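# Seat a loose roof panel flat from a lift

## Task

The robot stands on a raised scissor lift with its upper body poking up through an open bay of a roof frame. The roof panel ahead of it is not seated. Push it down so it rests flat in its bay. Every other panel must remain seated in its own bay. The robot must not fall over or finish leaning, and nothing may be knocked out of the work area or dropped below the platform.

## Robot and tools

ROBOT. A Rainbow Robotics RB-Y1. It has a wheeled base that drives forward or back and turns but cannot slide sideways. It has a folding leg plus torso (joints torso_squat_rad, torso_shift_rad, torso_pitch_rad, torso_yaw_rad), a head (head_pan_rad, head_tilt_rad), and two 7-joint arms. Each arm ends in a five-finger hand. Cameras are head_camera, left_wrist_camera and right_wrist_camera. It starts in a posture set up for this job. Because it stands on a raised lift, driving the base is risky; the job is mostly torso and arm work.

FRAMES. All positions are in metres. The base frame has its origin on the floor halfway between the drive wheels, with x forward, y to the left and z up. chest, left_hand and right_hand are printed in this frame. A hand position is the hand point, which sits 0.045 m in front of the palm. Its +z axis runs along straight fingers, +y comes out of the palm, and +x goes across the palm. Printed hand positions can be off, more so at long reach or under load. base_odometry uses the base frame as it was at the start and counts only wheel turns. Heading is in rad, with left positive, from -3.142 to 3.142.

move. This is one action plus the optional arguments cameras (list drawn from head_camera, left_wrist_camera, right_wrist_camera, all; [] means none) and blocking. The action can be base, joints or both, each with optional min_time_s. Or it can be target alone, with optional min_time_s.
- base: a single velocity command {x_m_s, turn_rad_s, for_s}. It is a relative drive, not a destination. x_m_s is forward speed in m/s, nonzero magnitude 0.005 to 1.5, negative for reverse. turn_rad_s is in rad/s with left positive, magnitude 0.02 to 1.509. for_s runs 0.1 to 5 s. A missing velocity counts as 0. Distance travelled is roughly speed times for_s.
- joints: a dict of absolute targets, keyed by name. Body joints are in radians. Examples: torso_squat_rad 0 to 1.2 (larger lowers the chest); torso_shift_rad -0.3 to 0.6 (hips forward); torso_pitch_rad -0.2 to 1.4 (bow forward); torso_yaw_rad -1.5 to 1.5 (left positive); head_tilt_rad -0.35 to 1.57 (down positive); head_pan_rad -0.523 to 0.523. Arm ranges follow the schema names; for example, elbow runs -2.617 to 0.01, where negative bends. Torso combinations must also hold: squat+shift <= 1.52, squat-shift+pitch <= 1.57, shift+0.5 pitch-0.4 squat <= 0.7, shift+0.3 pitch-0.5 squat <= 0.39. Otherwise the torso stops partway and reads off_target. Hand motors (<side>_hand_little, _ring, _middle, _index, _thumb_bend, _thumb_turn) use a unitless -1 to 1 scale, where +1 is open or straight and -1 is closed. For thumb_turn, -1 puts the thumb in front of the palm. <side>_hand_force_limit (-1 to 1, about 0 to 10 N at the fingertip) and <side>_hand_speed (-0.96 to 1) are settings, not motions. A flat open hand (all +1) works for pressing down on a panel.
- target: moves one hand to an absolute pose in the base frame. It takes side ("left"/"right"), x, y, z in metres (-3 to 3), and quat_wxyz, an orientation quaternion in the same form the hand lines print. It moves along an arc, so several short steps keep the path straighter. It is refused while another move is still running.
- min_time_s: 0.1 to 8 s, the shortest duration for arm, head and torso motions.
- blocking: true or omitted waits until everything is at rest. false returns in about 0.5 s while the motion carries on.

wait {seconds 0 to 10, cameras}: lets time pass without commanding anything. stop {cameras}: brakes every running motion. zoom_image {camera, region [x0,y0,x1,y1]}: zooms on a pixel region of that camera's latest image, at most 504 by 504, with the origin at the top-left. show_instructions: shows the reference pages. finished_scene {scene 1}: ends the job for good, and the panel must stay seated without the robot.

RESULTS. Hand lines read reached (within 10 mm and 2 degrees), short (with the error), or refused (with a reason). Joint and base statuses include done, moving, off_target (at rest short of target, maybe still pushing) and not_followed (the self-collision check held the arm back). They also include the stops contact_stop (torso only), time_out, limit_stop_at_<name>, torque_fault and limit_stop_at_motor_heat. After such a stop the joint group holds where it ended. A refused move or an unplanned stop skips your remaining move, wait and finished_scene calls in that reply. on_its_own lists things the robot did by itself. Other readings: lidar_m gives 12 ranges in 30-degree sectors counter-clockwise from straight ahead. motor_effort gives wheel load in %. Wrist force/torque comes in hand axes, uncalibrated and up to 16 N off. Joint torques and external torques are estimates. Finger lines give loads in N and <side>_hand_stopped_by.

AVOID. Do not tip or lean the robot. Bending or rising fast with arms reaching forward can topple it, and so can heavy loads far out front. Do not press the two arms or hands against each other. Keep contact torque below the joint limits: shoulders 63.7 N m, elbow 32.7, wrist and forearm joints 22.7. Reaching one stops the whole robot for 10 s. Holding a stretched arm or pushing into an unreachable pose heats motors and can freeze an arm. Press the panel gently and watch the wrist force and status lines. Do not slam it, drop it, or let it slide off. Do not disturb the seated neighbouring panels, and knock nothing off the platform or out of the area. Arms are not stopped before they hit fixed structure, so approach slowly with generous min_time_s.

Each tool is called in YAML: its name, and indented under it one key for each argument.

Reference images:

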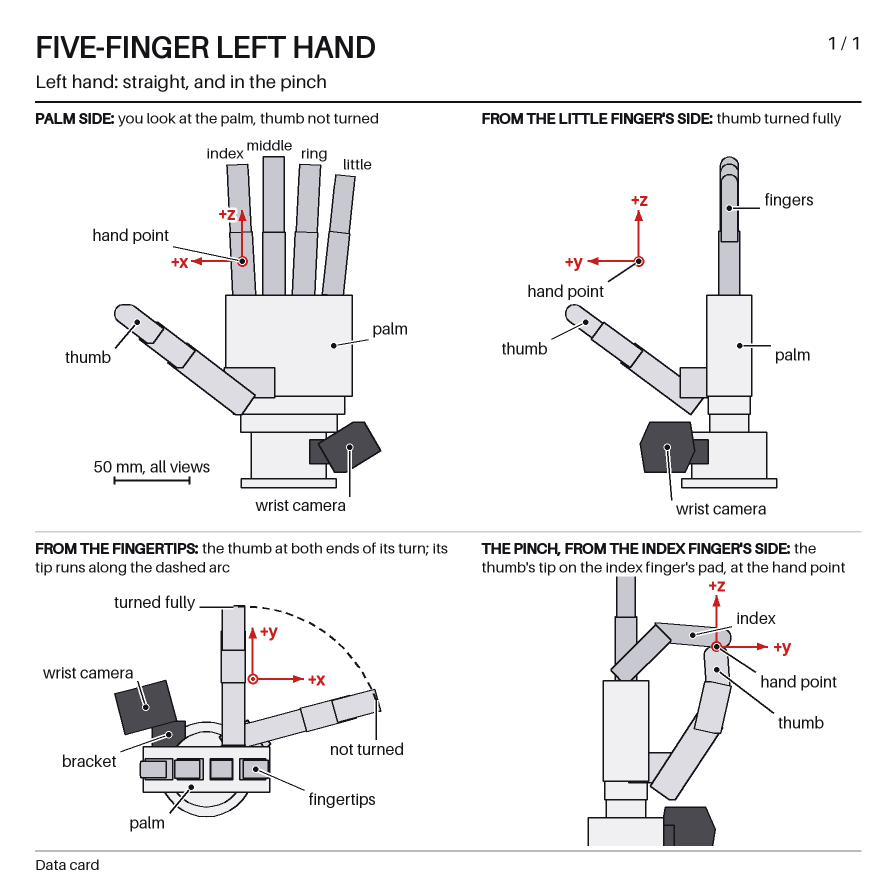

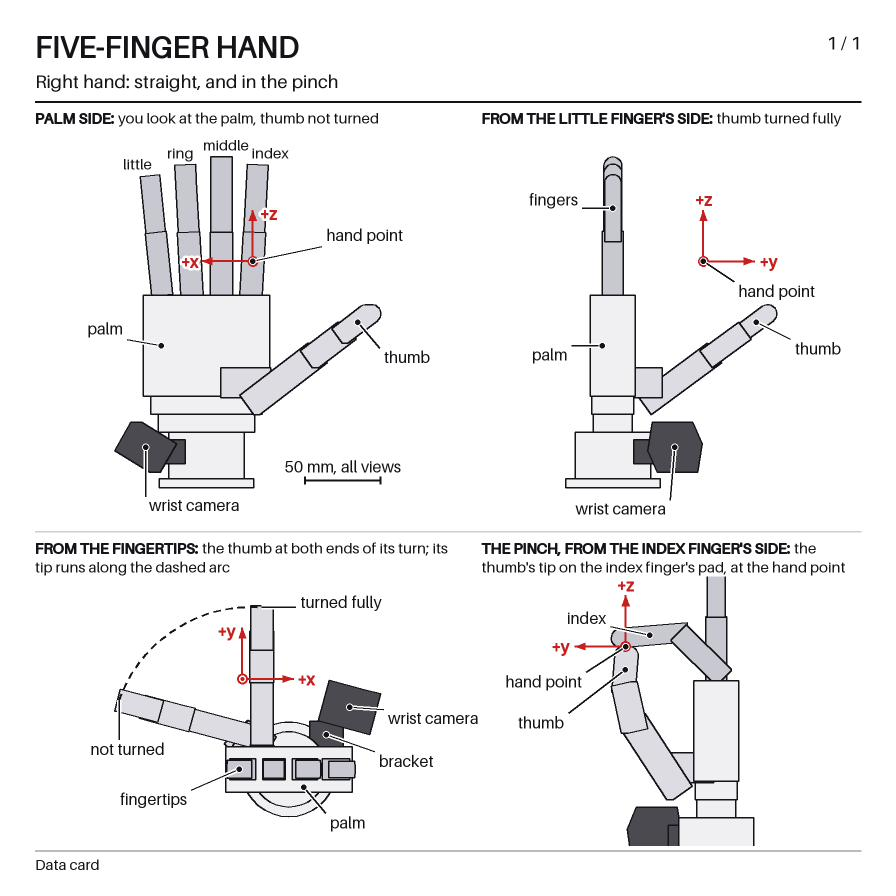

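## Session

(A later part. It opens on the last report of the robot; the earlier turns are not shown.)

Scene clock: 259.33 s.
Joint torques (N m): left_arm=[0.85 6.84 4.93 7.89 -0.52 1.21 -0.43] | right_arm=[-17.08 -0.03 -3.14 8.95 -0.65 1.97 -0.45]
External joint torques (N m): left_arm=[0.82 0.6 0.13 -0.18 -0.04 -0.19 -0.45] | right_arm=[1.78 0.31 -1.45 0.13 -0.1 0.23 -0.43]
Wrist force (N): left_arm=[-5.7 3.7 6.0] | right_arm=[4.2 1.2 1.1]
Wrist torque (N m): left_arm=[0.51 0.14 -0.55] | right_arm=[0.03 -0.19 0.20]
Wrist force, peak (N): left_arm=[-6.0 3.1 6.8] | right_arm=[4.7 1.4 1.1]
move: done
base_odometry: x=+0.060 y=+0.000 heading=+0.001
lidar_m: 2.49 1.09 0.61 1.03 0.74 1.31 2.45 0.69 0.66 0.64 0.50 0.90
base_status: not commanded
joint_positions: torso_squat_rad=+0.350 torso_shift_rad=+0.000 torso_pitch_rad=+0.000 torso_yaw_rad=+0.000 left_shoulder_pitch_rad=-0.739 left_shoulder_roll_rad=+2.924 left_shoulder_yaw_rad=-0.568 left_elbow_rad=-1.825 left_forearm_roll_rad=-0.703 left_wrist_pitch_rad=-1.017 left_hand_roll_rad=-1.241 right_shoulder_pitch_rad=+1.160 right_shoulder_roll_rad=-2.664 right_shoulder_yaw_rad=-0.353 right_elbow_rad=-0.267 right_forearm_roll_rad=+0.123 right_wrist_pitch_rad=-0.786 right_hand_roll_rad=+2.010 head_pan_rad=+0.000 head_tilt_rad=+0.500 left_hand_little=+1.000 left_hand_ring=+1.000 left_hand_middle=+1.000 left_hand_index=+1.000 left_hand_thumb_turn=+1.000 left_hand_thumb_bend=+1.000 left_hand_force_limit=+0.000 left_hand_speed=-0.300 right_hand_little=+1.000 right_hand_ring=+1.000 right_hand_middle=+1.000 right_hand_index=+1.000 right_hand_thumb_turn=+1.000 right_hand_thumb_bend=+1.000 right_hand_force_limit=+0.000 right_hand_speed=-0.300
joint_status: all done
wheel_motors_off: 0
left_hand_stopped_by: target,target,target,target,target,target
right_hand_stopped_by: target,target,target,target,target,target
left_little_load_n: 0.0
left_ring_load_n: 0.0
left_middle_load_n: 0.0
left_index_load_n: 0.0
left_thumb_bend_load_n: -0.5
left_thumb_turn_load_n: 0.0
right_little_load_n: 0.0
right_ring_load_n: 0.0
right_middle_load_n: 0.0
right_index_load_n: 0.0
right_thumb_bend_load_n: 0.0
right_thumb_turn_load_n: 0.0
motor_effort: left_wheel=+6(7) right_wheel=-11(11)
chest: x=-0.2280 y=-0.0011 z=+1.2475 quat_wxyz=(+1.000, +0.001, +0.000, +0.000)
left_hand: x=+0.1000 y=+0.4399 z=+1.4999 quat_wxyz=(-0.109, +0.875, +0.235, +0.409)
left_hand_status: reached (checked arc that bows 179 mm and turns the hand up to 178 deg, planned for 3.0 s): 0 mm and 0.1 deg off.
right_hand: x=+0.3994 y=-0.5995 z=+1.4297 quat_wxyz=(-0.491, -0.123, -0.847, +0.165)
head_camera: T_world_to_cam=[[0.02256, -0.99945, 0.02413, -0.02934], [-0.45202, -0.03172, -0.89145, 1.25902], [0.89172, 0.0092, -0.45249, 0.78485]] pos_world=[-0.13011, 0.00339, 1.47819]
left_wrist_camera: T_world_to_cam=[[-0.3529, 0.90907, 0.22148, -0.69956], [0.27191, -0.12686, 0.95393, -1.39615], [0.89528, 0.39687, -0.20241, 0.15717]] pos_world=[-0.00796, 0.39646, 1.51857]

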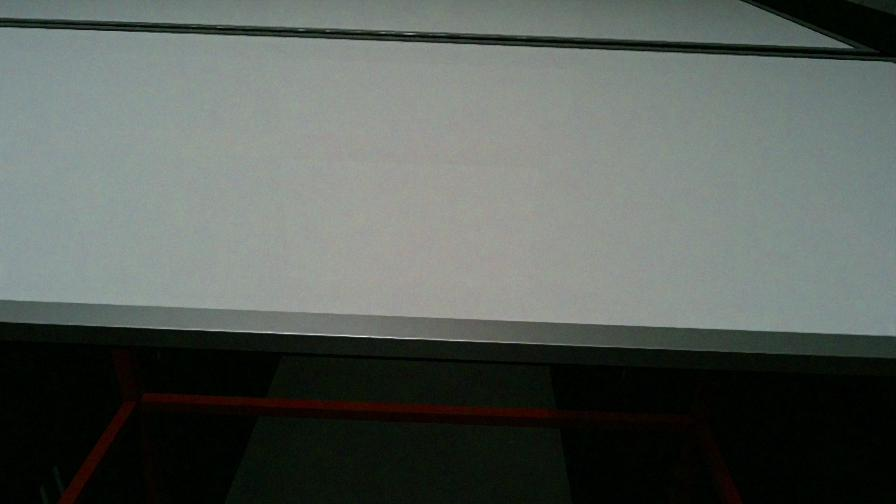

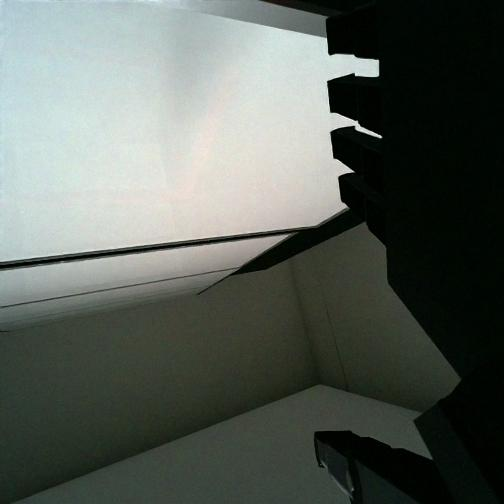

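move:
  target: {"side":"left","x":0.10,"y":0.42,"z":1.48,"quat_wxyz":[0,0.866,0,0.5]}
  min_time_s: 1.5

move:
  target: {"side":"left","x":0.09,"y":0.52,"z":1.38,"quat_wxyz":[0.3536,-0.6124,0.6124,-0.3536]}
  min_time_s: 2

move:
  target: {"side":"right","x":0.10,"y":-0.36,"z":1.48,"quat_wxyz":[0.5,0,0.866,0]}
  min_time_s: 2.5

move:
  target: {"side":"right","x":0.09,"y":-0.32,"z":1.38,"quat_wxyz":[0.3536,-0.6124,0.6124,-0.3536]}
  min_time_s: 2
  cameras: ["all"]

Scene clock: 261.90 s.
Joint torques (N m): left_arm=[-0.19 3.78 6.9 5.4 0.71 1.89 -0.31] | right_arm=[-16.88 -0.03 -2.92 8.99 -0.61 1.94 -0.31]
External joint torques (N m): left_arm=[-0.91 -0.42 -1.22 0.11 0.42 0.24 -0.33] | right_arm=[1.98 0.31 -1.23 0.17 -0.07 0.2 -0.29]
Wrist force (N): left_arm=[-6.1 3.8 5.3] | right_arm=[4.3 1.4 1.3]
Wrist torque (N m): left_arm=[0.55 0.12 -0.59] | right_arm=[0.05 -0.22 0.22]
Wrist force, peak (N): left_arm=[-5.8 4.2 6.7] | right_arm=[4.7 1.4 1.3]
move: done
base_odometry: x=+0.060 y=+0.000 heading=+0.001
lidar_m: 2.51 1.08 0.61 1.03 0.75 1.31 2.46 0.69 0.67 0.64 0.50 0.88
base_status: not commanded
joint_positions: torso_squat_rad=+0.350 torso_shift_rad=+0.000 torso_pitch_rad=+0.000 torso_yaw_rad=+0.000 left_shoulder_pitch_rad=-1.254 left_shoulder_roll_rad=+2.610 left_shoulder_yaw_rad=-0.925 left_elbow_rad=-1.808 left_forearm_roll_rad=-0.693 left_wrist_pitch_rad=-0.967 left_hand_roll_rad=-1.795 right_shoulder_pitch_rad=+1.160 right_shoulder_roll_rad=-2.664 right_shoulder_yaw_rad=-0.353 right_elbow_rad=-0.267 right_forearm_roll_rad=+0.123 right_wrist_pitch_rad=-0.786 right_hand_roll_rad=+2.010 head_pan_rad=+0.000 head_tilt_rad=+0.500 left_hand_little=+1.000 left_hand_ring=+1.000 left_hand_middle=+1.000 left_hand_index=+1.000 left_hand_thumb_turn=+1.000 left_hand_thumb_bend=+1.000 left_hand_force_limit=+0.000 left_hand_speed=-0.300 right_hand_little=+1.000 right_hand_ring=+1.000 right_hand_middle=+1.000 right_hand_index=+1.000 right_hand_thumb_turn=+1.000 right_hand_thumb_bend=+1.000 right_hand_force_limit=+0.000 right_hand_speed=-0.300
joint_status: all done
wheel_motors_off: 0
left_hand_stopped_by: target,target,target,target,target,target
right_hand_stopped_by: target,target,target,target,target,target
left_little_load_n: 0.0
left_ring_load_n: 0.0
left_middle_load_n: 0.0
left_index_load_n: -0.5
left_thumb_bend_load_n: 0.0
left_thumb_turn_load_n: 0.0
right_little_load_n: 0.0
right_ring_load_n: 0.0
right_middle_load_n: 0.0
right_index_load_n: 0.0
right_thumb_bend_load_n: 0.0
right_thumb_turn_load_n: 0.0
motor_effort: left_wheel=+7(7) right_wheel=-11(11)
chest: x=-0.2280 y=-0.0011 z=+1.2475 quat_wxyz=(+1.000, +0.001, +0.000, +0.000)
left_hand: x=+0.1000 y=+0.4199 z=+1.4799 quat_wxyz=(+0.000, +0.866, +0.000, +0.500)
left_hand_status: reached (checked arc that bows 13 mm and turns the hand up to 32 deg, planned for 1.5 s): 0 mm and 0.0 deg off.
right_hand: x=+0.3994 y=-0.5995 z=+1.4297 quat_wxyz=(-0.491, -0.123, -0.847, +0.165)
pictures: none

Scene clock: 264.23 s.
Joint torques (N m): left_arm=[-2.68 -6.73 7.01 1.81 -0.86 1.43 -0.29] | right_arm=[-17.24 -0.28 -2.83 9 -0.64 1.97 -0.41]
External joint torques (N m): left_arm=[-1.33 -0.68 -1.39 -0.81 -0.09 -0.16 -0.29] | right_arm=[1.62 0.06 -1.14 0.18 -0.09 0.23 -0.39]
Wrist force (N): left_arm=[-1.5 9.2 5.1] | right_arm=[4.4 1.4 1.2]
Wrist torque (N m): left_arm=[0.96 -0.13 -0.50] | right_arm=[0.05 -0.24 0.23]
Wrist force, peak (N): left_arm=[-1.2 9.3 5.0] | right_arm=[4.7 1.2 1.3]
move: short
base_odometry: x=+0.060 y=+0.000 heading=+0.001
lidar_m: 2.49 1.09 0.60 1.03 0.75 1.31 2.46 0.67 0.67 0.63 0.48 0.90
base_status: not commanded
joint_positions: torso_squat_rad=+0.350 torso_shift_rad=+0.000 torso_pitch_rad=+0.000 torso_yaw_rad=+0.000 left_shoulder_pitch_rad=-1.975 left_shoulder_roll_rad=+2.407 left_shoulder_yaw_rad=-1.292 left_elbow_rad=-1.948 left_forearm_roll_rad=-1.571 left_wrist_pitch_rad=-1.203 left_hand_roll_rad=-2.705 right_shoulder_pitch_rad=+1.160 right_shoulder_roll_rad=-2.664 right_shoulder_yaw_rad=-0.353 right_elbow_rad=-0.267 right_forearm_roll_rad=+0.123 right_wrist_pitch_rad=-0.786 right_hand_roll_rad=+2.010 head_pan_rad=+0.000 head_tilt_rad=+0.500 left_hand_little=+1.000 left_hand_ring=+1.000 left_hand_middle=+1.000 left_hand_index=+1.000 left_hand_thumb_turn=+1.000 left_hand_thumb_bend=+1.000 left_hand_force_limit=+0.000 left_hand_speed=-0.300 right_hand_little=+1.000 right_hand_ring=+1.000 right_hand_middle=+1.000 right_hand_index=+1.000 right_hand_thumb_turn=+1.000 right_hand_thumb_bend=+1.000 right_hand_force_limit=+0.000 right_hand_speed=-0.300
joint_status: all done
wheel_motors_off: 0
left_hand_stopped_by: target,target,target,target,target,target
right_hand_stopped_by: target,target,target,target,target,target
left_little_load_n: 0.0
left_ring_load_n: 0.0
left_middle_load_n: 0.0
left_index_load_n: 0.0
left_thumb_bend_load_n: 0.0
left_thumb_turn_load_n: -0.5
right_little_load_n: 0.0
right_ring_load_n: 0.0
right_middle_load_n: 0.0
right_index_load_n: 0.0
right_thumb_bend_load_n: -0.5
right_thumb_turn_load_n: 0.0
motor_effort: left_wheel=+6(7) right_wheel=-11(11)
chest: x=-0.2280 y=-0.0011 z=+1.2475 quat_wxyz=(+1.000, +0.001, +0.000, +0.000)
left_hand: x=+0.0901 y=+0.5196 z=+1.3799 quat_wxyz=(-0.439, +0.696, -0.480, +0.303)
left_hand_status: short (checked arc that bows 35 mm and turns the hand up to 82 deg, as near as the solve gets, planned for 2.0 s): 0 mm and 21.3 deg off. The place is met; only the turn is off.
right_hand: x=+0.3994 y=-0.5995 z=+1.4297 quat_wxyz=(-0.491, -0.123, -0.847, +0.165)
pictures: none

Scene clock: 267.07 s.
Joint torques (N m): left_arm=[-2.59 -6.98 7.14 1.96 -0.87 1.37 -0.29] | right_arm=[0.29 -5.12 -7.03 6.31 -0.24 1.81 -0.21]
External joint torques (N m): left_arm=[-1.24 -0.93 -1.26 -0.66 -0.1 -0.22 -0.29] | right_arm=[-1.35 -1.18 -0.21 -0.42 0.04 0.06 -0.19]
Wrist force (N): left_arm=[-1.6 8.6 4.8] | right_arm=[4.4 0.7 1.6]
Wrist torque (N m): left_arm=[0.87 -0.12 -0.50] | right_arm=[-0.02 -0.26 0.20]
Wrist force, peak (N): left_arm=[-1.5 9.3 5.6] | right_arm=[5.2 0.4 1.4]
move: done
base_odometry: x=+0.060 y=+0.000 heading=+0.001
lidar_m: 2.49 1.06 0.61 1.03 0.74 1.30 2.46 0.69 0.67 0.63 0.50 0.88
base_status: not commanded
joint_positions: torso_squat_rad=+0.350 torso_shift_rad=+0.000 torso_pitch_rad=+0.000 torso_yaw_rad=+0.000 left_shoulder_pitch_rad=-1.975 left_shoulder_roll_rad=+2.407 left_shoulder_yaw_rad=-1.292 left_elbow_rad=-1.948 left_forearm_roll_rad=-1.571 left_wrist_pitch_rad=-1.203 left_hand_roll_rad=-2.705 right_shoulder_pitch_rad=-1.190 right_shoulder_roll_rad=-2.697 right_shoulder_yaw_rad=+0.785 right_elbow_rad=-1.998 right_forearm_roll_rad=+0.679 right_wrist_pitch_rad=-0.889 right_hand_roll_rad=+1.626 head_pan_rad=+0.000 head_tilt_rad=+0.500 left_hand_little=+1.000 left_hand_ring=+1.000 left_hand_middle=+1.000 left_hand_index=+1.000 left_hand_thumb_turn=+1.000 left_hand_thumb_bend=+1.000 left_hand_force_limit=+0.000 left_hand_speed=-0.300 right_hand_little=+1.000 right_hand_ring=+1.000 right_hand_middle=+1.000 right_hand_index=+1.000 right_hand_thumb_turn=+1.000 right_hand_thumb_bend=+1.000 right_hand_force_limit=+0.000 right_hand_speed=-0.300
joint_status: all done
wheel_motors_off: 0
left_hand_stopped_by: target,target,target,target,target,target
right_hand_stopped_by: target,target,target,target,target,target
left_little_load_n: 0.0
left_ring_load_n: 0.0
left_middle_load_n: 0.0
left_index_load_n: 0.0
left_thumb_bend_load_n: 0.0
left_thumb_turn_load_n: 0.0
right_little_load_n: 0.0
right_ring_load_n: 0.0
right_middle_load_n: 0.0
right_index_load_n: 0.0
right_thumb_bend_load_n: 0.0
right_thumb_turn_load_n: 0.0
motor_effort: left_wheel=+6(7) right_wheel=-11(11)
chest: x=-0.2280 y=-0.0011 z=+1.2475 quat_wxyz=(+1.000, +0.001, +0.000, +0.000)
left_hand: x=+0.0901 y=+0.5197 z=+1.3799 quat_wxyz=(-0.439, +0.696, -0.480, +0.303)
right_hand: x=+0.0997 y=-0.3596 z=+1.4800 quat_wxyz=(-0.498, +0.002, -0.867, -0.002)
right_hand_status: reached (checked arc that bows 141 mm and turns the hand up to 25 deg, planned for 2.5 s): 1 mm and 0.4 deg off.
pictures: none

Scene clock: 269.40 s.
Joint torques (N m): left_arm=[-2.62 -6.57 7.1 1.96 -0.9 1.41 -0.33] | right_arm=[-2.41 -1.65 -7.4 6.54 0.65 1.38 -0.09]
External joint torques (N m): left_arm=[-1.27 -0.52 -1.3 -0.66 -0.13 -0.18 -0.34] | right_arm=[-1.56 1.72 -1.12 -0.52 0.08 -0.13 -0.08]
Wrist force (N): left_arm=[-1.3 9.4 5.3] | right_arm=[-1.0 5.6 2.0]
Wrist torque (N m): left_arm=[0.97 -0.16 -0.53] | right_arm=[0.28 0.17 0.16]
Wrist force, peak (N): left_arm=[-1.6 9.6 5.0] | right_arm=[-1.0 5.6 2.0]
move: done
base_odometry: x=+0.060 y=+0.000 heading=+0.001
lidar_m: 2.49 1.09 0.61 1.03 0.75 1.31 2.45 0.68 0.67 0.64 0.51 0.88
base_status: not commanded
joint_positions: torso_squat_rad=+0.350 torso_shift_rad=+0.000 torso_pitch_rad=+0.000 torso_yaw_rad=+0.000 left_shoulder_pitch_rad=-1.975 left_shoulder_roll_rad=+2.407 left_shoulder_yaw_rad=-1.292 left_elbow_rad=-1.948 left_forearm_roll_rad=-1.571 left_wrist_pitch_rad=-1.203 left_hand_roll_rad=-2.705 right_shoulder_pitch_rad=-1.300 right_shoulder_roll_rad=-2.448 right_shoulder_yaw_rad=+0.630 right_elbow_rad=-2.206 right_forearm_roll_rad=+1.122 right_wrist_pitch_rad=-0.948 right_hand_roll_rad=+2.616 head_pan_rad=+0.000 head_tilt_rad=+0.500 left_hand_little=+1.000 left_hand_ring=+1.000 left_hand_middle=+1.000 left_hand_index=+1.000 left_hand_thumb_turn=+1.000 left_hand_thumb_bend=+1.000 left_hand_force_limit=+0.000 left_hand_speed=-0.300 right_hand_little=+1.000 right_hand_ring=+1.000 right_hand_middle=+1.000 right_hand_index=+1.000 right_hand_thumb_turn=+1.000 right_hand_thumb_bend=+1.000 right_hand_force_limit=+0.000 right_hand_speed=-0.300
joint_status: all done
wheel_motors_off: 0
left_hand_stopped_by: target,target,target,target,target,target
right_hand_stopped_by: target,target,target,target,target,target
left_little_load_n: 0.0
left_ring_load_n: 0.0
left_middle_load_n: 0.0
left_index_load_n: 0.0
left_thumb_bend_load_n: 0.0
left_thumb_turn_load_n: 0.0
right_little_load_n: 0.0
right_ring_load_n: 0.0
right_middle_load_n: 0.0
right_index_load_n: 0.0
right_thumb_bend_load_n: 0.0
right_thumb_turn_load_n: 0.0
motor_effort: left_wheel=+6(7) right_wheel=-11(11)
chest: x=-0.2280 y=-0.0011 z=+1.2475 quat_wxyz=(+1.000, +0.001, +0.000, +0.000)
left_hand: x=+0.0901 y=+0.5197 z=+1.3799 quat_wxyz=(-0.439, +0.696, -0.480, +0.303)
right_hand: x=+0.0899 y=-0.3201 z=+1.3799 quat_wxyz=(-0.354, +0.612, -0.612, +0.354)
right_hand_status: reached (checked arc that bows 15 mm and turns the hand up to 90 deg, planned for 2.0 s): 0 mm and 0.1 deg off.
pictures: head_camera, left_wrist_camera, right_wrist_camera
head_camera: T_world_to_cam=[[0.02256, -0.99945, 0.02413, -0.02934], [-0.45194, -0.03172, -0.89148, 1.25904], [0.89176, 0.0092, -0.45241, 0.78483]] pos_world=[-0.13021, 0.00339, 1.47819]
left_wrist_camera: T_world_to_cam=[[0.45828, -0.10963, 0.88202, -1.20404], [-0.20482, -0.97868, -0.01522, 0.55407], [0.86489, -0.17368, -0.47096, 0.77984]] pos_world=[-0.00921, 0.5457, 1.4377]
right_wrist_camera: T_world_to_cam=[[-0.47262, -0.20775, -0.85643, 1.16349], [-0.51964, 0.85059, 0.08043, 0.20832], [0.71176, 0.48305, -0.50997, 0.9148]] pos_world=[0.00703, -0.37737, 1.4462]

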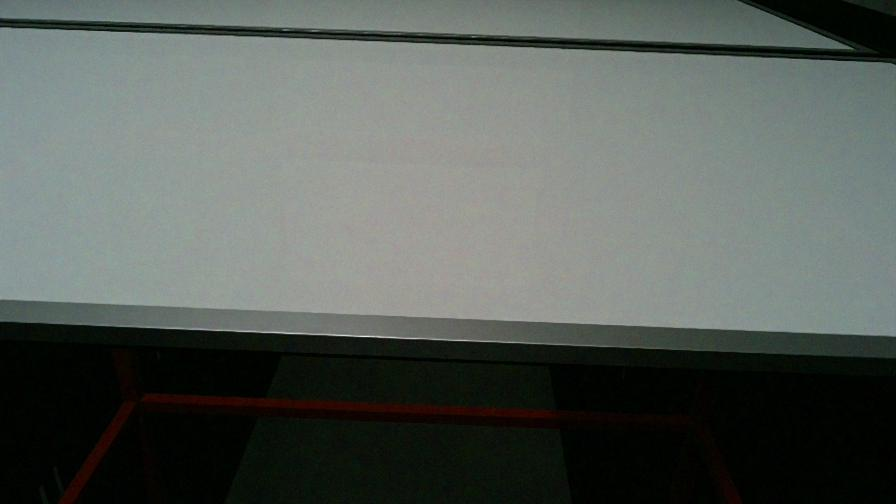

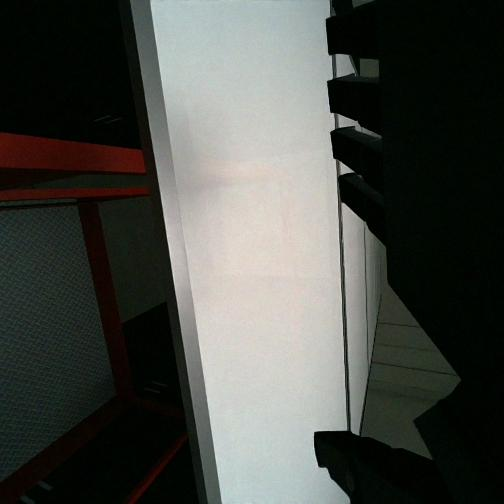

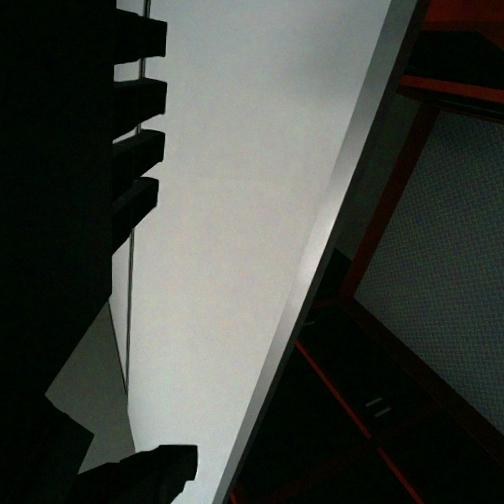

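move:
  target: {"side":"left","x":0.09,"y":0.45,"z":1.38,"quat_wxyz":[0.3536,-0.6124,0.6124,-0.3536]}
  min_time_s: 1.5

move:
  joints: {"left_hand_little":-1,"left_hand_ring":-1,"left_hand_middle":-1,"left_hand_index":-1,"right_hand_little":-1,"right_hand_ring":-1,"right_hand_middle":-1,"right_hand_index":-1}
  cameras: ["left_wrist_camera","right_wrist_camera"]

Scene clock: 272.30 s.
Joint torques (N m): left_arm=[-4.01 -11.55 5.9 1.82 -0.36 1.48 -0.32] | right_arm=[-2.62 -1.65 -7.25 6.63 0.57 1.42 -0.16]
External joint torques (N m): left_arm=[-1.31 -1.05 -1.21 -0.64 0.4 -0.07 -0.32] | right_arm=[-1.77 1.73 -0.97 -0.43 0.01 -0.08 -0.16]
Wrist force (N): left_arm=[-1.4 8.8 5.6] | right_arm=[-1.0 5.2 1.5]
Wrist torque (N m): left_arm=[0.88 -0.15 -0.50] | right_arm=[0.25 0.19 0.17]
Wrist force, peak (N): left_arm=[-1.4 9.5 5.1] | right_arm=[-1.1 5.7 1.8]
move: short
base_odometry: x=+0.060 y=+0.000 heading=+0.001
lidar_m: 2.49 1.08 0.60 1.03 0.75 1.30 2.46 0.68 0.66 0.64 0.50 0.87
base_status: not commanded
joint_positions: torso_squat_rad=+0.350 torso_shift_rad=+0.000 torso_pitch_rad=+0.000 torso_yaw_rad=+0.000 left_shoulder_pitch_rad=-2.356 left_shoulder_roll_rad=+2.321 left_shoulder_yaw_rad=-1.456 left_elbow_rad=-2.000 left_forearm_roll_rad=-1.521 left_wrist_pitch_rad=-1.421 left_hand_roll_rad=-2.705 right_shoulder_pitch_rad=-1.300 right_shoulder_roll_rad=-2.448 right_shoulder_yaw_rad=+0.630 right_elbow_rad=-2.206 right_forearm_roll_rad=+1.122 right_wrist_pitch_rad=-0.948 right_hand_roll_rad=+2.616 head_pan_rad=+0.000 head_tilt_rad=+0.500 left_hand_little=+1.000 left_hand_ring=+1.000 left_hand_middle=+1.000 left_hand_index=+1.000 left_hand_thumb_turn=+1.000 left_hand_thumb_bend=+1.000 left_hand_force_limit=+0.000 left_hand_speed=-0.300 right_hand_little=+1.000 right_hand_ring=+1.000 right_hand_middle=+1.000 right_hand_index=+1.000 right_hand_thumb_turn=+1.000 right_hand_thumb_bend=+1.000 right_hand_force_limit=+0.000 right_hand_speed=-0.300
joint_status: all done
wheel_motors_off: 0
left_hand_stopped_by: target,target,target,target,target,target
right_hand_stopped_by: target,target,target,target,target,target
left_little_load_n: 0.0
left_ring_load_n: 0.0
left_middle_load_n: 0.0
left_index_load_n: 0.0
left_thumb_bend_load_n: 0.0
left_thumb_turn_load_n: 0.0
right_little_load_n: 0.0
right_ring_load_n: 0.0
right_middle_load_n: -0.5
right_index_load_n: 0.0
right_thumb_bend_load_n: 0.0
right_thumb_turn_load_n: -0.5
motor_effort: left_wheel=+7(7) right_wheel=-11(11)
chest: x=-0.2280 y=-0.0011 z=+1.2475 quat_wxyz=(+1.000, +0.001, +0.000, +0.000)
left_hand: x=+0.0901 y=+0.4496 z=+1.3799 quat_wxyz=(-0.391, +0.666, -0.544, +0.327)
left_hand_status: short (checked arc that bows 13 mm and turns the hand up to 10 deg, as near as the solve gets, planned for 1.5 s): 0 mm and 11.3 deg off. The place is met; only the turn is off.
right_hand: x=+0.0899 y=-0.3201 z=+1.3799 quat_wxyz=(-0.354, +0.612, -0.612, +0.354)
pictures: none

Scene clock: 273.83 s.
Joint torques (N m): left_arm=[-3.81 -11.58 5.93 1.74 -0.29 1.29 -0.3] | right_arm=[-2.48 -1.75 -7.37 6.56 0.63 1.41 -0.09]
External joint torques (N m): left_arm=[-1.13 -1.07 -1.15 -0.72 0.46 -0.24 -0.31] | right_arm=[-1.65 1.62 -1.11 -0.49 0.07 -0.08 -0.09]
Wrist force (N): left_arm=[-1.5 8.9 5.3] | right_arm=[-1.0 5.3 1.6]
Wrist torque (N m): left_arm=[0.94 -0.14 -0.52] | right_arm=[0.27 0.19 0.17]
Wrist force, peak (N): left_arm=[-1.5 9.1 5.4] | right_arm=[-1.0 5.6 1.6]
move: done
base_odometry: x=+0.060 y=+0.000 heading=+0.001
lidar_m: 2.50 1.09 0.62 1.03 0.75 1.30 2.46 0.67 0.67 0.63 0.49 0.90
base_status: not commanded
joint_positions: torso_squat_rad=+0.350 torso_shift_rad=+0.000 torso_pitch_rad=+0.000 torso_yaw_rad=+0.000 left_shoulder_pitch_rad=-2.356 left_shoulder_roll_rad=+2.321 left_shoulder_yaw_rad=-1.456 left_elbow_rad=-2.000 left_forearm_roll_rad=-1.521 left_wrist_pitch_rad=-1.421 left_hand_roll_rad=-2.705 right_shoulder_pitch_rad=-1.300 right_shoulder_roll_rad=-2.448 right_shoulder_yaw_rad=+0.630 right_elbow_rad=-2.206 right_forearm_roll_rad=+1.122 right_wrist_pitch_rad=-0.948 right_hand_roll_rad=+2.616 head_pan_rad=+0.000 head_tilt_rad=+0.500 left_hand_little=-1.000 left_hand_ring=-1.000 left_hand_middle=-1.000 left_hand_index=-1.000 left_hand_thumb_turn=+1.000 left_hand_thumb_bend=+1.000 left_hand_force_limit=+0.000 left_hand_speed=-0.300 right_hand_little=-1.000 right_hand_ring=-1.000 right_hand_middle=-1.000 right_hand_index=-1.000 right_hand_thumb_turn=+1.000 right_hand_thumb_bend=+1.000 right_hand_force_limit=+0.000 right_hand_speed=-0.300
joint_status: all done
wheel_motors_off: 0
left_hand_stopped_by: target,target,target,target,target,target
right_hand_stopped_by: target,target,target,target,target,target
left_little_load_n: 0.0
left_ring_load_n: 0.0
left_middle_load_n: 0.5
left_index_load_n: 0.0
left_thumb_bend_load_n: 0.0
left_thumb_turn_load_n: -0.5
right_little_load_n: 0.5
right_ring_load_n: 0.0
right_middle_load_n: 0.0
right_index_load_n: 0.5
right_thumb_bend_load_n: 0.0
right_thumb_turn_load_n: 0.0
motor_effort: left_wheel=+7(7) right_wheel=-11(11)
chest: x=-0.2280 y=-0.0011 z=+1.2475 quat_wxyz=(+1.000, +0.001, +0.000, +0.000)
left_hand: x=+0.0901 y=+0.4496 z=+1.3799 quat_wxyz=(-0.391, +0.666, -0.544, +0.327)
right_hand: x=+0.0899 y=-0.3201 z=+1.3799 quat_wxyz=(-0.354, +0.612, -0.612, +0.354)
left_wrist_camera: T_world_to_cam=[[0.47855, -0.16768, 0.8619, -1.15969], [-0.36668, -0.93007, 0.02265, 0.42597], [0.79783, -0.32688, -0.50657, 0.89181]] pos_world=[-0.00035, 0.49324, 1.44166]
right_wrist_camera: T_world_to_cam=[[-0.47262, -0.20775, -0.85643, 1.16349], [-0.51964, 0.85059, 0.08043, 0.20832], [0.71176, 0.48305, -0.50997, 0.9148]] pos_world=[0.00703, -0.37737, 1.4462]

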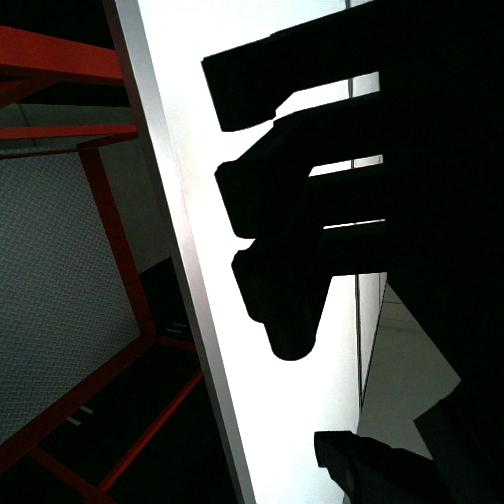

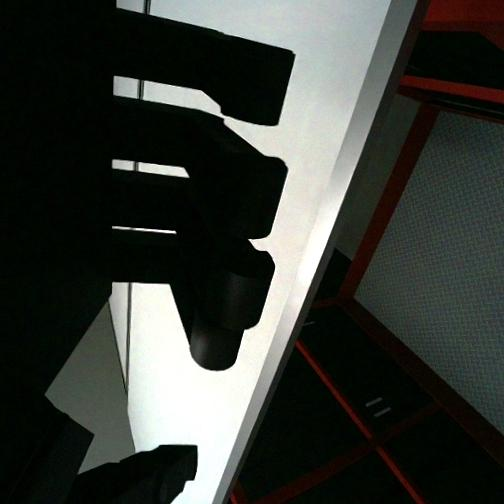

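move:
  target: {"side":"left","x":0.09,"y":0.45,"z":1.25,"quat_wxyz":[0.391,-0.666,0.544,-0.327]}
  min_time_s: 1.5

move:
  target: {"side":"right","x":0.09,"y":-0.30,"z":1.25,"quat_wxyz":[0.3536,-0.6124,0.6124,-0.3536]}
  min_time_s: 1.5

move:
  target: {"side":"left","x":0.09,"y":0.415,"z":1.25,"quat_wxyz":[0.391,-0.666,0.544,-0.327]}
  min_time_s: 0.7

move:
  target: {"side":"right","x":0.09,"y":-0.335,"z":1.25,"quat_wxyz":[0.3536,-0.6124,0.6124,-0.3536]}
  min_time_s: 0.7
  cameras: ["all"]

Scene clock: 275.90 s.
Joint torques (N m): left_arm=[-0.41 -9.19 7.06 0.71 -0.9 1.73 -0.09] | right_arm=[-2.57 -1.72 -7.5 6.55 0.61 1.22 -0.16]
External joint torques (N m): left_arm=[0.62 0.57 -1.42 -0.83 -0.17 0.21 -0.09] | right_arm=[-1.75 1.65 -1.24 -0.49 0.05 -0.27 -0.16]
Wrist force (N): left_arm=[-0.9 8.8 5.1] | right_arm=[-0.8 5.3 1.7]
Wrist torque (N m): left_arm=[0.96 -0.24 -0.38] | right_arm=[0.27 0.15 0.18]
Wrist force, peak (N): left_arm=[-1.5 9.4 5.6] | right_arm=[-1.1 5.7 1.8]
move: done
base_odometry: x=+0.060 y=+0.000 heading=+0.001
lidar_m: 2.50 1.09 0.61 1.03 0.75 1.32 2.46 0.68 0.67 0.62 0.49 0.89
base_status: not commanded
joint_positions: torso_squat_rad=+0.350 torso_shift_rad=+0.000 torso_pitch_rad=+0.000 torso_yaw_rad=+0.000 left_shoulder_pitch_rad=-2.293 left_shoulder_roll_rad=+2.647 left_shoulder_yaw_rad=-1.778 left_elbow_rad=-2.334 left_forearm_roll_rad=-1.720 left_wrist_pitch_rad=-1.106 left_hand_roll_rad=-2.687 right_shoulder_pitch_rad=-1.300 right_shoulder_roll_rad=-2.448 right_shoulder_yaw_rad=+0.630 right_elbow_rad=-2.206 right_forearm_roll_rad=+1.122 right_wrist_pitch_rad=-0.948 right_hand_roll_rad=+2.616 head_pan_rad=+0.000 head_tilt_rad=+0.500 left_hand_little=-1.000 left_hand_ring=-1.000 left_hand_middle=-1.000 left_hand_index=-1.000 left_hand_thumb_turn=+1.000 left_hand_thumb_bend=+1.000 left_hand_force_limit=+0.000 left_hand_speed=-0.300 right_hand_little=-1.000 right_hand_ring=-1.000 right_hand_middle=-1.000 right_hand_index=-1.000 right_hand_thumb_turn=+1.000 right_hand_thumb_bend=+1.000 right_hand_force_limit=+0.000 right_hand_speed=-0.300
joint_status: all done
wheel_motors_off: 0
left_hand_stopped_by: target,target,target,target,target,target
right_hand_stopped_by: target,target,target,target,target,target
left_little_load_n: 0.0
left_ring_load_n: 0.0
left_middle_load_n: 0.0
left_index_load_n: 0.0
left_thumb_bend_load_n: 0.0
left_thumb_turn_load_n: 0.0
right_little_load_n: 0.0
right_ring_load_n: 0.0
right_middle_load_n: 0.5
right_index_load_n: 0.0
right_thumb_bend_load_n: 0.0
right_thumb_turn_load_n: -0.5
motor_effort: left_wheel=+7(7) right_wheel=-11(11)
chest: x=-0.2280 y=-0.0011 z=+1.2475 quat_wxyz=(+1.000, +0.001, +0.000, +0.000)
left_hand: x=+0.0900 y=+0.4500 z=+1.2501 quat_wxyz=(-0.391, +0.666, -0.544, +0.327)
left_hand_status: reached (checked arc that bows 16 mm and turns the hand up to 2 deg, planned for 1.5 s): 0 mm and 0.0 deg off.
right_hand: x=+0.0899 y=-0.3201 z=+1.3799 quat_wxyz=(-0.354, +0.612, -0.612, +0.354)
pictures: none

Scene clock: 277.73 s.
Joint torques (N m): left_arm=[-0.36 -9.15 7.09 0.62 -0.93 1.73 -0.04] | right_arm=[1.17 -4.79 -5.68 5.97 0.62 1.37 -0.22]
External joint torques (N m): left_arm=[0.67 0.61 -1.4 -0.93 -0.2 0.22 -0.04] | right_arm=[1.7 -1.16 0.55 -0.49 0.02 0.33 -0.22]
Wrist force (N): left_arm=[-1.3 8.5 5.6] | right_arm=[-0.8 5.5 1.5]
Wrist torque (N m): left_arm=[0.89 -0.15 -0.41] | right_arm=[0.32 0.16 0.05]
Wrist force, peak (N): left_arm=[-1.4 9.4 5.4] | right_arm=[-1.1 6.0 1.9]
move: done
base_odometry: x=+0.060 y=+0.000 heading=+0.001
lidar_m: 2.52 1.07 0.62 1.02 0.75 1.31 2.46 0.69 0.66 0.63 0.50 0.89
base_status: not commanded
joint_positions: torso_squat_rad=+0.350 torso_shift_rad=+0.000 torso_pitch_rad=+0.000 torso_yaw_rad=+0.000 left_shoulder_pitch_rad=-2.293 left_shoulder_roll_rad=+2.647 left_shoulder_yaw_rad=-1.778 left_elbow_rad=-2.334 left_forearm_roll_rad=-1.720 left_wrist_pitch_rad=-1.106 left_hand_roll_rad=-2.687 right_shoulder_pitch_rad=-1.236 right_shoulder_roll_rad=-2.549 right_shoulder_yaw_rad=+0.973 right_elbow_rad=-2.617 right_forearm_roll_rad=+1.635 right_wrist_pitch_rad=-0.549 right_hand_roll_rad=+2.226 head_pan_rad=+0.000 head_tilt_rad=+0.500 left_hand_little=-1.000 left_hand_ring=-1.000 left_hand_middle=-1.000 left_hand_index=-1.000 left_hand_thumb_turn=+1.000 left_hand_thumb_bend=+1.000 left_hand_force_limit=+0.000 left_hand_speed=-0.300 right_hand_little=-1.000 right_hand_ring=-1.000 right_hand_middle=-1.000 right_hand_index=-1.000 right_hand_thumb_turn=+1.000 right_hand_thumb_bend=+1.000 right_hand_force_limit=+0.000 right_hand_speed=-0.300
joint_status: all done
wheel_motors_off: 0
left_hand_stopped_by: target,target,target,target,target,target
right_hand_stopped_by: target,target,target,target,target,target
left_little_load_n: 0.0
left_ring_load_n: 0.0
left_middle_load_n: 0.0
left_index_load_n: 0.0
left_thumb_bend_load_n: 0.0
left_thumb_turn_load_n: 0.0
right_little_load_n: 0.5
right_ring_load_n: 0.0
right_middle_load_n: 0.0
right_index_load_n: 0.0
right_thumb_bend_load_n: 0.0
right_thumb_turn_load_n: 0.0
motor_effort: left_wheel=+6(7) right_wheel=-11(11)
chest: x=-0.2280 y=-0.0011 z=+1.2475 quat_wxyz=(+1.000, +0.001, +0.000, +0.000)
left_hand: x=+0.0900 y=+0.4500 z=+1.2501 quat_wxyz=(-0.391, +0.666, -0.544, +0.327)
right_hand: x=+0.0904 y=-0.3002 z=+1.2505 quat_wxyz=(-0.352, +0.618, -0.613, +0.343)
right_hand_status: reached (checked arc that bows 24 mm and turns the hand up to 4 deg, as near as the solve gets, planned for 1.5 s): 1 mm and 1.4 deg off.
pictures: none

Scene clock: 278.77 s.
Joint torques (N m): left_arm=[-0.38 -10.2 7.94 1.66 -1.23 1.12 -0.21] | right_arm=[1.22 -4.86 -6.06 5.88 0.59 1.33 -0.25]
External joint torques (N m): left_arm=[0.8 -1.18 0.04 -0.66 -0.28 -0.26 -0.21] | right_arm=[1.74 -1.23 0.17 -0.58 0 0.29 -0.25]
Wrist force (N): left_arm=[-1.0 8.6 5.3] | right_arm=[-0.9 5.5 1.8]
Wrist torque (N m): left_arm=[0.87 -0.22 -0.34] | right_arm=[0.29 0.16 0.03]
Wrist force, peak (N): left_arm=[-1.3 9.1 5.5] | right_arm=[-1.3 5.8 2.0]
move: done
base_odometry: x=+0.060 y=+0.000 heading=+0.001
lidar_m: 2.50 1.09 0.61 1.03 0.75 1.31 2.46 0.68 0.67 0.64 0.51 0.90
base_status: not commanded
joint_positions: torso_squat_rad=+0.350 torso_shift_rad=+0.000 torso_pitch_rad=+0.000 torso_yaw_rad=+0.000 left_shoulder_pitch_rad=-2.292 left_shoulder_roll_rad=+2.619 left_shoulder_yaw_rad=-1.755 left_elbow_rad=-2.454 left_forearm_roll_rad=-1.768 left_wrist_pitch_rad=-1.141 left_hand_roll_rad=-2.529 right_shoulder_pitch_rad=-1.236 right_shoulder_roll_rad=-2.549 right_shoulder_yaw_rad=+0.973 right_elbow_rad=-2.617 right_forearm_roll_rad=+1.635 right_wrist_pitch_rad=-0.549 right_hand_roll_rad=+2.226 head_pan_rad=+0.000 head_tilt_rad=+0.500 left_hand_little=-1.000 left_hand_ring=-1.000 left_hand_middle=-1.000 left_hand_index=-1.000 left_hand_thumb_turn=+1.000 left_hand_thumb_bend=+1.000 left_hand_force_limit=+0.000 left_hand_speed=-0.300 right_hand_little=-1.000 right_hand_ring=-1.000 right_hand_middle=-1.000 right_hand_index=-1.000 right_hand_thumb_turn=+1.000 right_hand_thumb_bend=+1.000 right_hand_force_limit=+0.000 right_hand_speed=-0.300
joint_status: all done
wheel_motors_off: 0
left_hand_stopped_by: target,target,target,target,target,target
right_hand_stopped_by: target,target,target,target,target,target
left_little_load_n: 0.0
left_ring_load_n: 0.0
left_middle_load_n: 0.0
left_index_load_n: 0.0
left_thumb_bend_load_n: 0.0
left_thumb_turn_load_n: 0.0
right_little_load_n: 0.0
right_ring_load_n: 0.0
right_middle_load_n: 0.0
right_index_load_n: 0.0
right_thumb_bend_load_n: 0.0
right_thumb_turn_load_n: 0.0
motor_effort: left_wheel=+7(7) right_wheel=-11(11)
chest: x=-0.2280 y=-0.0011 z=+1.2475 quat_wxyz=(+1.000, +0.001, +0.000, +0.000)
left_hand: x=+0.0900 y=+0.4150 z=+1.2500 quat_wxyz=(-0.391, +0.666, -0.544, +0.328)
left_hand_status: reached (checked arc that bows 1 mm and turns the hand up to 0 deg, planned for 0.7 s): 0 mm and 0.1 deg off.
right_hand: x=+0.0904 y=-0.3002 z=+1.2505 quat_wxyz=(-0.352, +0.618, -0.613, +0.343)
pictures: none

Scene clock: 279.80 s.
Joint torques (N m): left_arm=[-0.52 -10.15 8 1.67 -1.17 1.17 -0.25] | right_arm=[-1.49 -4.37 -6.47 6.55 0.2 1.6 -0.05]
External joint torques (N m): left_arm=[0.66 -1.12 0.1 -0.65 -0.22 -0.21 -0.25] | right_arm=[-1.58 -0.88 0.27 0.56 -0.18 0.33 -0.04]
Wrist force (N): left_arm=[-1.3 8.9 5.5] | right_arm=[-0.6 5.4 1.5]
Wrist torque (N m): left_arm=[0.93 -0.15 -0.39] | right_arm=[0.30 0.14 0.22]
Wrist force, peak (N): left_arm=[-1.1 9.0 5.8] | right_arm=[-0.7 5.9 1.9]
move: done
base_odometry: x=+0.060 y=+0.000 heading=+0.001
lidar_m: 2.48 1.07 0.61 1.01 0.75 1.31 2.46 0.69 0.66 0.63 0.50 0.88
base_status: not commanded
joint_positions: torso_squat_rad=+0.350 torso_shift_rad=+0.000 torso_pitch_rad=+0.000 torso_yaw_rad=+0.000 left_shoulder_pitch_rad=-2.292 left_shoulder_roll_rad=+2.619 left_shoulder_yaw_rad=-1.755 left_elbow_rad=-2.454 left_forearm_roll_rad=-1.768 left_wrist_pitch_rad=-1.141 left_hand_roll_rad=-2.529 right_shoulder_pitch_rad=-1.250 right_shoulder_roll_rad=-2.617 right_shoulder_yaw_rad=+1.106 right_elbow_rad=-2.563 right_forearm_roll_rad=+1.577 right_wrist_pitch_rad=-0.456 right_hand_roll_rad=+2.410 head_pan_rad=+0.000 head_tilt_rad=+0.500 left_hand_little=-1.000 left_hand_ring=-1.000 left_hand_middle=-1.000 left_hand_index=-1.000 left_hand_thumb_turn=+1.000 left_hand_thumb_bend=+1.000 left_hand_force_limit=+0.000 left_hand_speed=-0.300 right_hand_little=-1.000 right_hand_ring=-1.000 right_hand_middle=-1.000 right_hand_index=-1.000 right_hand_thumb_turn=+1.000 right_hand_thumb_bend=+1.000 right_hand_force_limit=+0.000 right_hand_speed=-0.300
joint_status: all done
wheel_motors_off: 0
left_hand_stopped_by: target,target,target,target,target,target
right_hand_stopped_by: target,target,target,target,target,target
left_little_load_n: 0.0
left_ring_load_n: 0.0
left_middle_load_n: 0.0
left_index_load_n: 0.0
left_thumb_bend_load_n: 0.0
left_thumb_turn_load_n: 0.0
right_little_load_n: 0.0
right_ring_load_n: 0.0
right_middle_load_n: 0.5
right_index_load_n: 0.0
right_thumb_bend_load_n: 0.0
right_thumb_turn_load_n: -0.5
motor_effort: left_wheel=+7(7) right_wheel=-11(11)
chest: x=-0.2280 y=-0.0011 z=+1.2475 quat_wxyz=(+1.000, +0.001, +0.000, +0.000)
left_hand: x=+0.0900 y=+0.4150 z=+1.2500 quat_wxyz=(-0.391, +0.666, -0.544, +0.328)
right_hand: x=+0.0902 y=-0.3350 z=+1.2500 quat_wxyz=(-0.353, +0.611, -0.613, +0.356)
right_hand_status: reached (checked arc that bows 4 mm and turns the hand up to 2 deg, planned for 0.7 s): 0 mm and 0.3 deg off.
pictures: head_camera, left_wrist_camera, right_wrist_camera
head_camera: T_world_to_cam=[[0.02256, -0.99945, 0.02413, -0.02934], [-0.45194, -0.03172, -0.89148, 1.25909], [0.89176, 0.0092, -0.45241, 0.78474]] pos_world=[-0.13011, 0.00339, 1.47819]
left_wrist_camera: T_world_to_cam=[[0.47847, -0.16739, 0.862, -1.05376], [-0.36722, -0.92984, 0.02328, 0.39599], [0.79763, -0.32768, -0.50637, 0.81486]] pos_world=[-0.00034, 0.45884, 1.31175]
right_wrist_camera: T_world_to_cam=[[-0.47211, -0.20824, -0.85659, 1.04932], [-0.51719, 0.85232, 0.07784, 0.23514], [0.71388, 0.47977, -0.51009, 0.85447]] pos_world=[0.00702, -0.39185, 1.3164]

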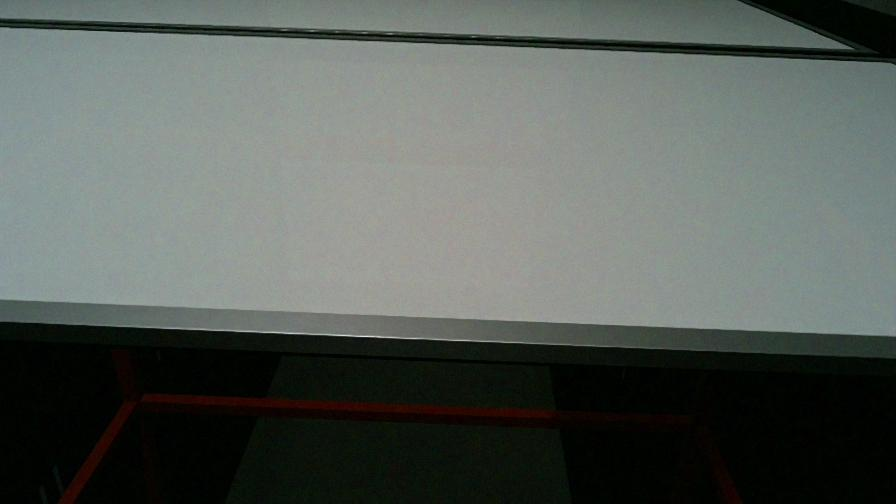

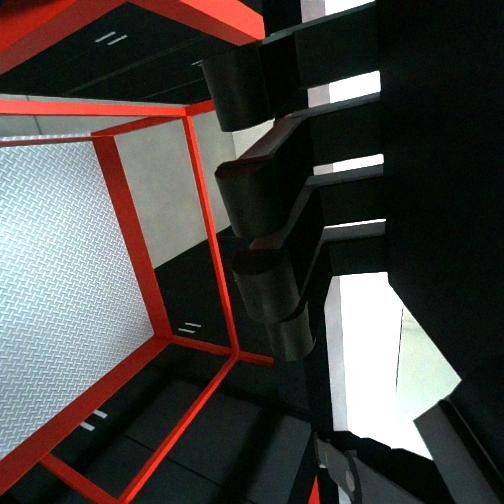

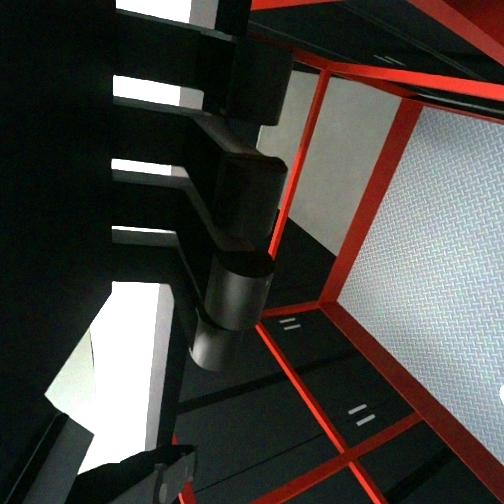

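move:
  joints: {"left_shoulder_pitch_rad":-2.293,"left_shoulder_roll_rad":2.647,"left_shoulder_yaw_rad":-1.778,"left_elbow_rad":-2.334,"left_forearm_roll_rad":-1.720,"left_wrist_pitch_rad":-1.106,"left_hand_roll_rad":-2.687,"right_shoulder_pitch_rad":-1.236,"right_shoulder_roll_rad":-2.549,"right_shoulder_yaw_rad":0.973,"right_elbow_rad":-2.617,"right_forearm_roll_rad":1.635,"right_wrist_pitch_rad":-0.549,"right_hand_roll_rad":2.226}
  min_time_s: 1
  base: {"x_m_s":0.03,"for_s":1.4}

move:
  base: {"x_m_s":0.01,"for_s":1.0}
  cameras: ["left_wrist_camera","right_wrist_camera"]

Scene clock: 282.20 s.
Joint torques (N m): left_arm=[-1.86 -8.98 7.02 1.92 -0.25 1.76 -0.44] | right_arm=[0.95 -2.28 -7.2 6.06 0.68 0.92 -0.29]
External joint torques (N m): left_arm=[-0.83 0.77 -1.47 0.37 0.48 0.24 -0.44] | right_arm=[1.46 1.35 -0.97 -0.39 0.09 -0.12 -0.29]
Wrist force (N): left_arm=[-1.2 8.8 5.5] | right_arm=[-0.9 5.5 1.8]
Wrist torque (N m): left_arm=[0.93 -0.17 -0.50] | right_arm=[0.30 0.16 0.03]
Wrist force, peak (N): left_arm=[-1.2 9.3 5.4] | right_arm=[-0.7 5.8 2.0]
move: done
base_odometry: x=+0.102 y=+0.000 heading=+0.000
lidar_m: 2.45 1.05 0.61 0.61 0.78 1.35 2.49 0.71 0.67 0.64 0.48 0.88
base_status: done (sent for 1.4 of 1.4 s)
joint_positions: torso_squat_rad=+0.350 torso_shift_rad=+0.000 torso_pitch_rad=+0.000 torso_yaw_rad=+0.000 left_shoulder_pitch_rad=-2.293 left_shoulder_roll_rad=+2.647 left_shoulder_yaw_rad=-1.778 left_elbow_rad=-2.334 left_forearm_roll_rad=-1.720 left_wrist_pitch_rad=-1.106 left_hand_roll_rad=-2.687 right_shoulder_pitch_rad=-1.236 right_shoulder_roll_rad=-2.549 right_shoulder_yaw_rad=+0.973 right_elbow_rad=-2.617 right_forearm_roll_rad=+1.635 right_wrist_pitch_rad=-0.549 right_hand_roll_rad=+2.226 head_pan_rad=+0.000 head_tilt_rad=+0.500 left_hand_little=-1.000 left_hand_ring=-1.000 left_hand_middle=-1.000 left_hand_index=-1.000 left_hand_thumb_turn=+1.000 left_hand_thumb_bend=+1.000 left_hand_force_limit=+0.000 left_hand_speed=-0.300 right_hand_little=-1.000 right_hand_ring=-1.000 right_hand_middle=-1.000 right_hand_index=-1.000 right_hand_thumb_turn=+1.000 right_hand_thumb_bend=+1.000 right_hand_force_limit=+0.000 right_hand_speed=-0.300
joint_status: all done
wheel_motors_off: 0
left_hand_stopped_by: target,target,target,target,target,target
right_hand_stopped_by: target,target,target,target,target,target
left_little_load_n: 0.0
left_ring_load_n: 0.0
left_middle_load_n: 0.0
left_index_load_n: 0.0
left_thumb_bend_load_n: 0.0
left_thumb_turn_load_n: 0.0
right_little_load_n: 0.0
right_ring_load_n: 0.0
right_middle_load_n: 0.0
right_index_load_n: 0.0
right_thumb_bend_load_n: 0.0
right_thumb_turn_load_n: 0.0
motor_effort: left_wheel=-7(26) right_wheel=+8(23)
chest: x=-0.2280 y=-0.0011 z=+1.2475 quat_wxyz=(+1.000, +0.001, +0.000, +0.000)
left_hand: x=+0.0899 y=+0.4499 z=+1.2498 quat_wxyz=(-0.391, +0.666, -0.545, +0.327)
right_hand: x=+0.0904 y=-0.3005 z=+1.2504 quat_wxyz=(-0.352, +0.618, -0.614, +0.343)
pictures: none

Scene clock: 283.73 s.
Joint torques (N m): left_arm=[-1.9 -9.13 7.19 1.93 -0.25 1.79 -0.46] | right_arm=[1.31 -2.12 -7.48 6.04 0.64 0.84 -0.21]
External joint torques (N m): left_arm=[-0.86 0.61 -1.3 0.39 0.48 0.28 -0.47] | right_arm=[1.82 1.51 -1.25 -0.42 0.05 -0.2 -0.21]
Wrist force (N): left_arm=[-1.3 8.5 5.3] | right_arm=[-0.9 5.6 1.8]
Wrist torque (N m): left_arm=[0.88 -0.18 -0.50] | right_arm=[0.31 0.17 0.04]
Wrist force, peak (N): left_arm=[-1.3 9.0 5.6] | right_arm=[-0.8 5.7 1.9]
move: done
base_odometry: x=+0.112 y=+0.000 heading=-0.001
lidar_m: 2.43 1.04 0.60 0.61 0.78 1.37 2.51 0.73 0.67 0.64 0.48 0.89
base_status: done (sent for 1 of 1 s)
joint_positions: torso_squat_rad=+0.350 torso_shift_rad=+0.000 torso_pitch_rad=+0.000 torso_yaw_rad=+0.000 left_shoulder_pitch_rad=-2.293 left_shoulder_roll_rad=+2.647 left_shoulder_yaw_rad=-1.778 left_elbow_rad=-2.334 left_forearm_roll_rad=-1.720 left_wrist_pitch_rad=-1.106 left_hand_roll_rad=-2.687 right_shoulder_pitch_rad=-1.236 right_shoulder_roll_rad=-2.549 right_shoulder_yaw_rad=+0.973 right_elbow_rad=-2.617 right_forearm_roll_rad=+1.635 right_wrist_pitch_rad=-0.549 right_hand_roll_rad=+2.226 head_pan_rad=+0.000 head_tilt_rad=+0.500 left_hand_little=-1.000 left_hand_ring=-1.000 left_hand_middle=-1.000 left_hand_index=-1.000 left_hand_thumb_turn=+1.000 left_hand_thumb_bend=+1.000 left_hand_force_limit=+0.000 left_hand_speed=-0.300 right_hand_little=-1.000 right_hand_ring=-1.000 right_hand_middle=-1.000 right_hand_index=-1.000 right_hand_thumb_turn=+1.000 right_hand_thumb_bend=+1.000 right_hand_force_limit=+0.000 right_hand_speed=-0.300
joint_status: not commanded
wheel_motors_off: 0
left_hand_stopped_by: target,target,target,target,target,target
right_hand_stopped_by: target,target,target,target,target,target
left_little_load_n: 0.0
left_ring_load_n: 0.0
left_middle_load_n: 0.0
left_index_load_n: 0.0
left_thumb_bend_load_n: -0.5
left_thumb_turn_load_n: 0.0
right_little_load_n: 0.5
right_ring_load_n: 0.0
right_middle_load_n: 0.0
right_index_load_n: 0.0
right_thumb_bend_load_n: 0.0
right_thumb_turn_load_n: 0.0
motor_effort: left_wheel=-10(11) right_wheel=+7(21)
chest: x=-0.2280 y=-0.0011 z=+1.2475 quat_wxyz=(+1.000, +0.001, +0.000, +0.000)
left_hand: x=+0.0900 y=+0.4499 z=+1.2498 quat_wxyz=(-0.391, +0.666, -0.545, +0.327)
right_hand: x=+0.0904 y=-0.3005 z=+1.2504 quat_wxyz=(-0.352, +0.618, -0.614, +0.343)
left_wrist_camera: T_world_to_cam=[[0.48004, -0.16791, 0.86103, -1.04642], [-0.36682, -0.93, 0.02315, 0.4285], [0.79687, -0.32696, -0.50804, 0.82806]] pos_world=[-0.00034, 0.49354, 1.31175]
right_wrist_camera: T_world_to_cam=[[-0.48793, -0.20709, -0.84796, 1.04784], [-0.52794, 0.84364, 0.09776, 0.17927], [0.69513, 0.49537, -0.52097, 0.85796]] pos_world=[0.00953, -0.35925, 1.31797]

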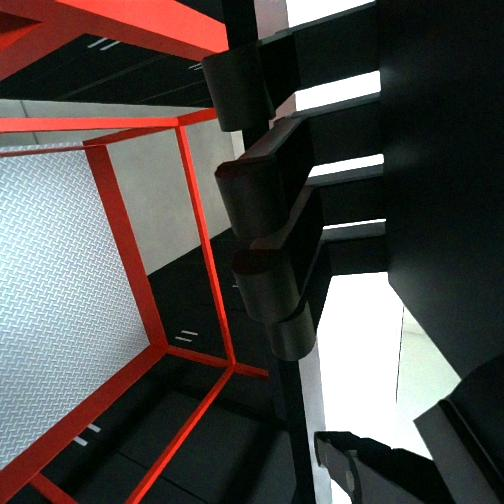

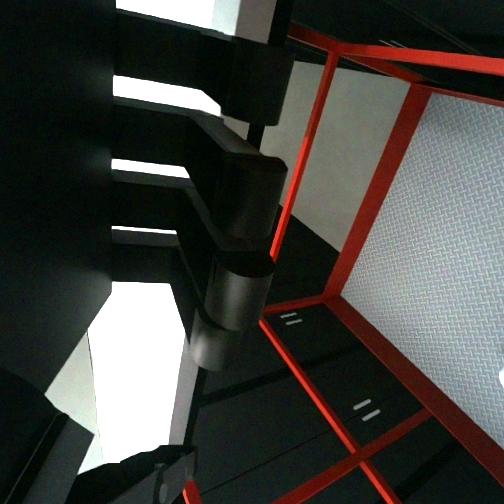

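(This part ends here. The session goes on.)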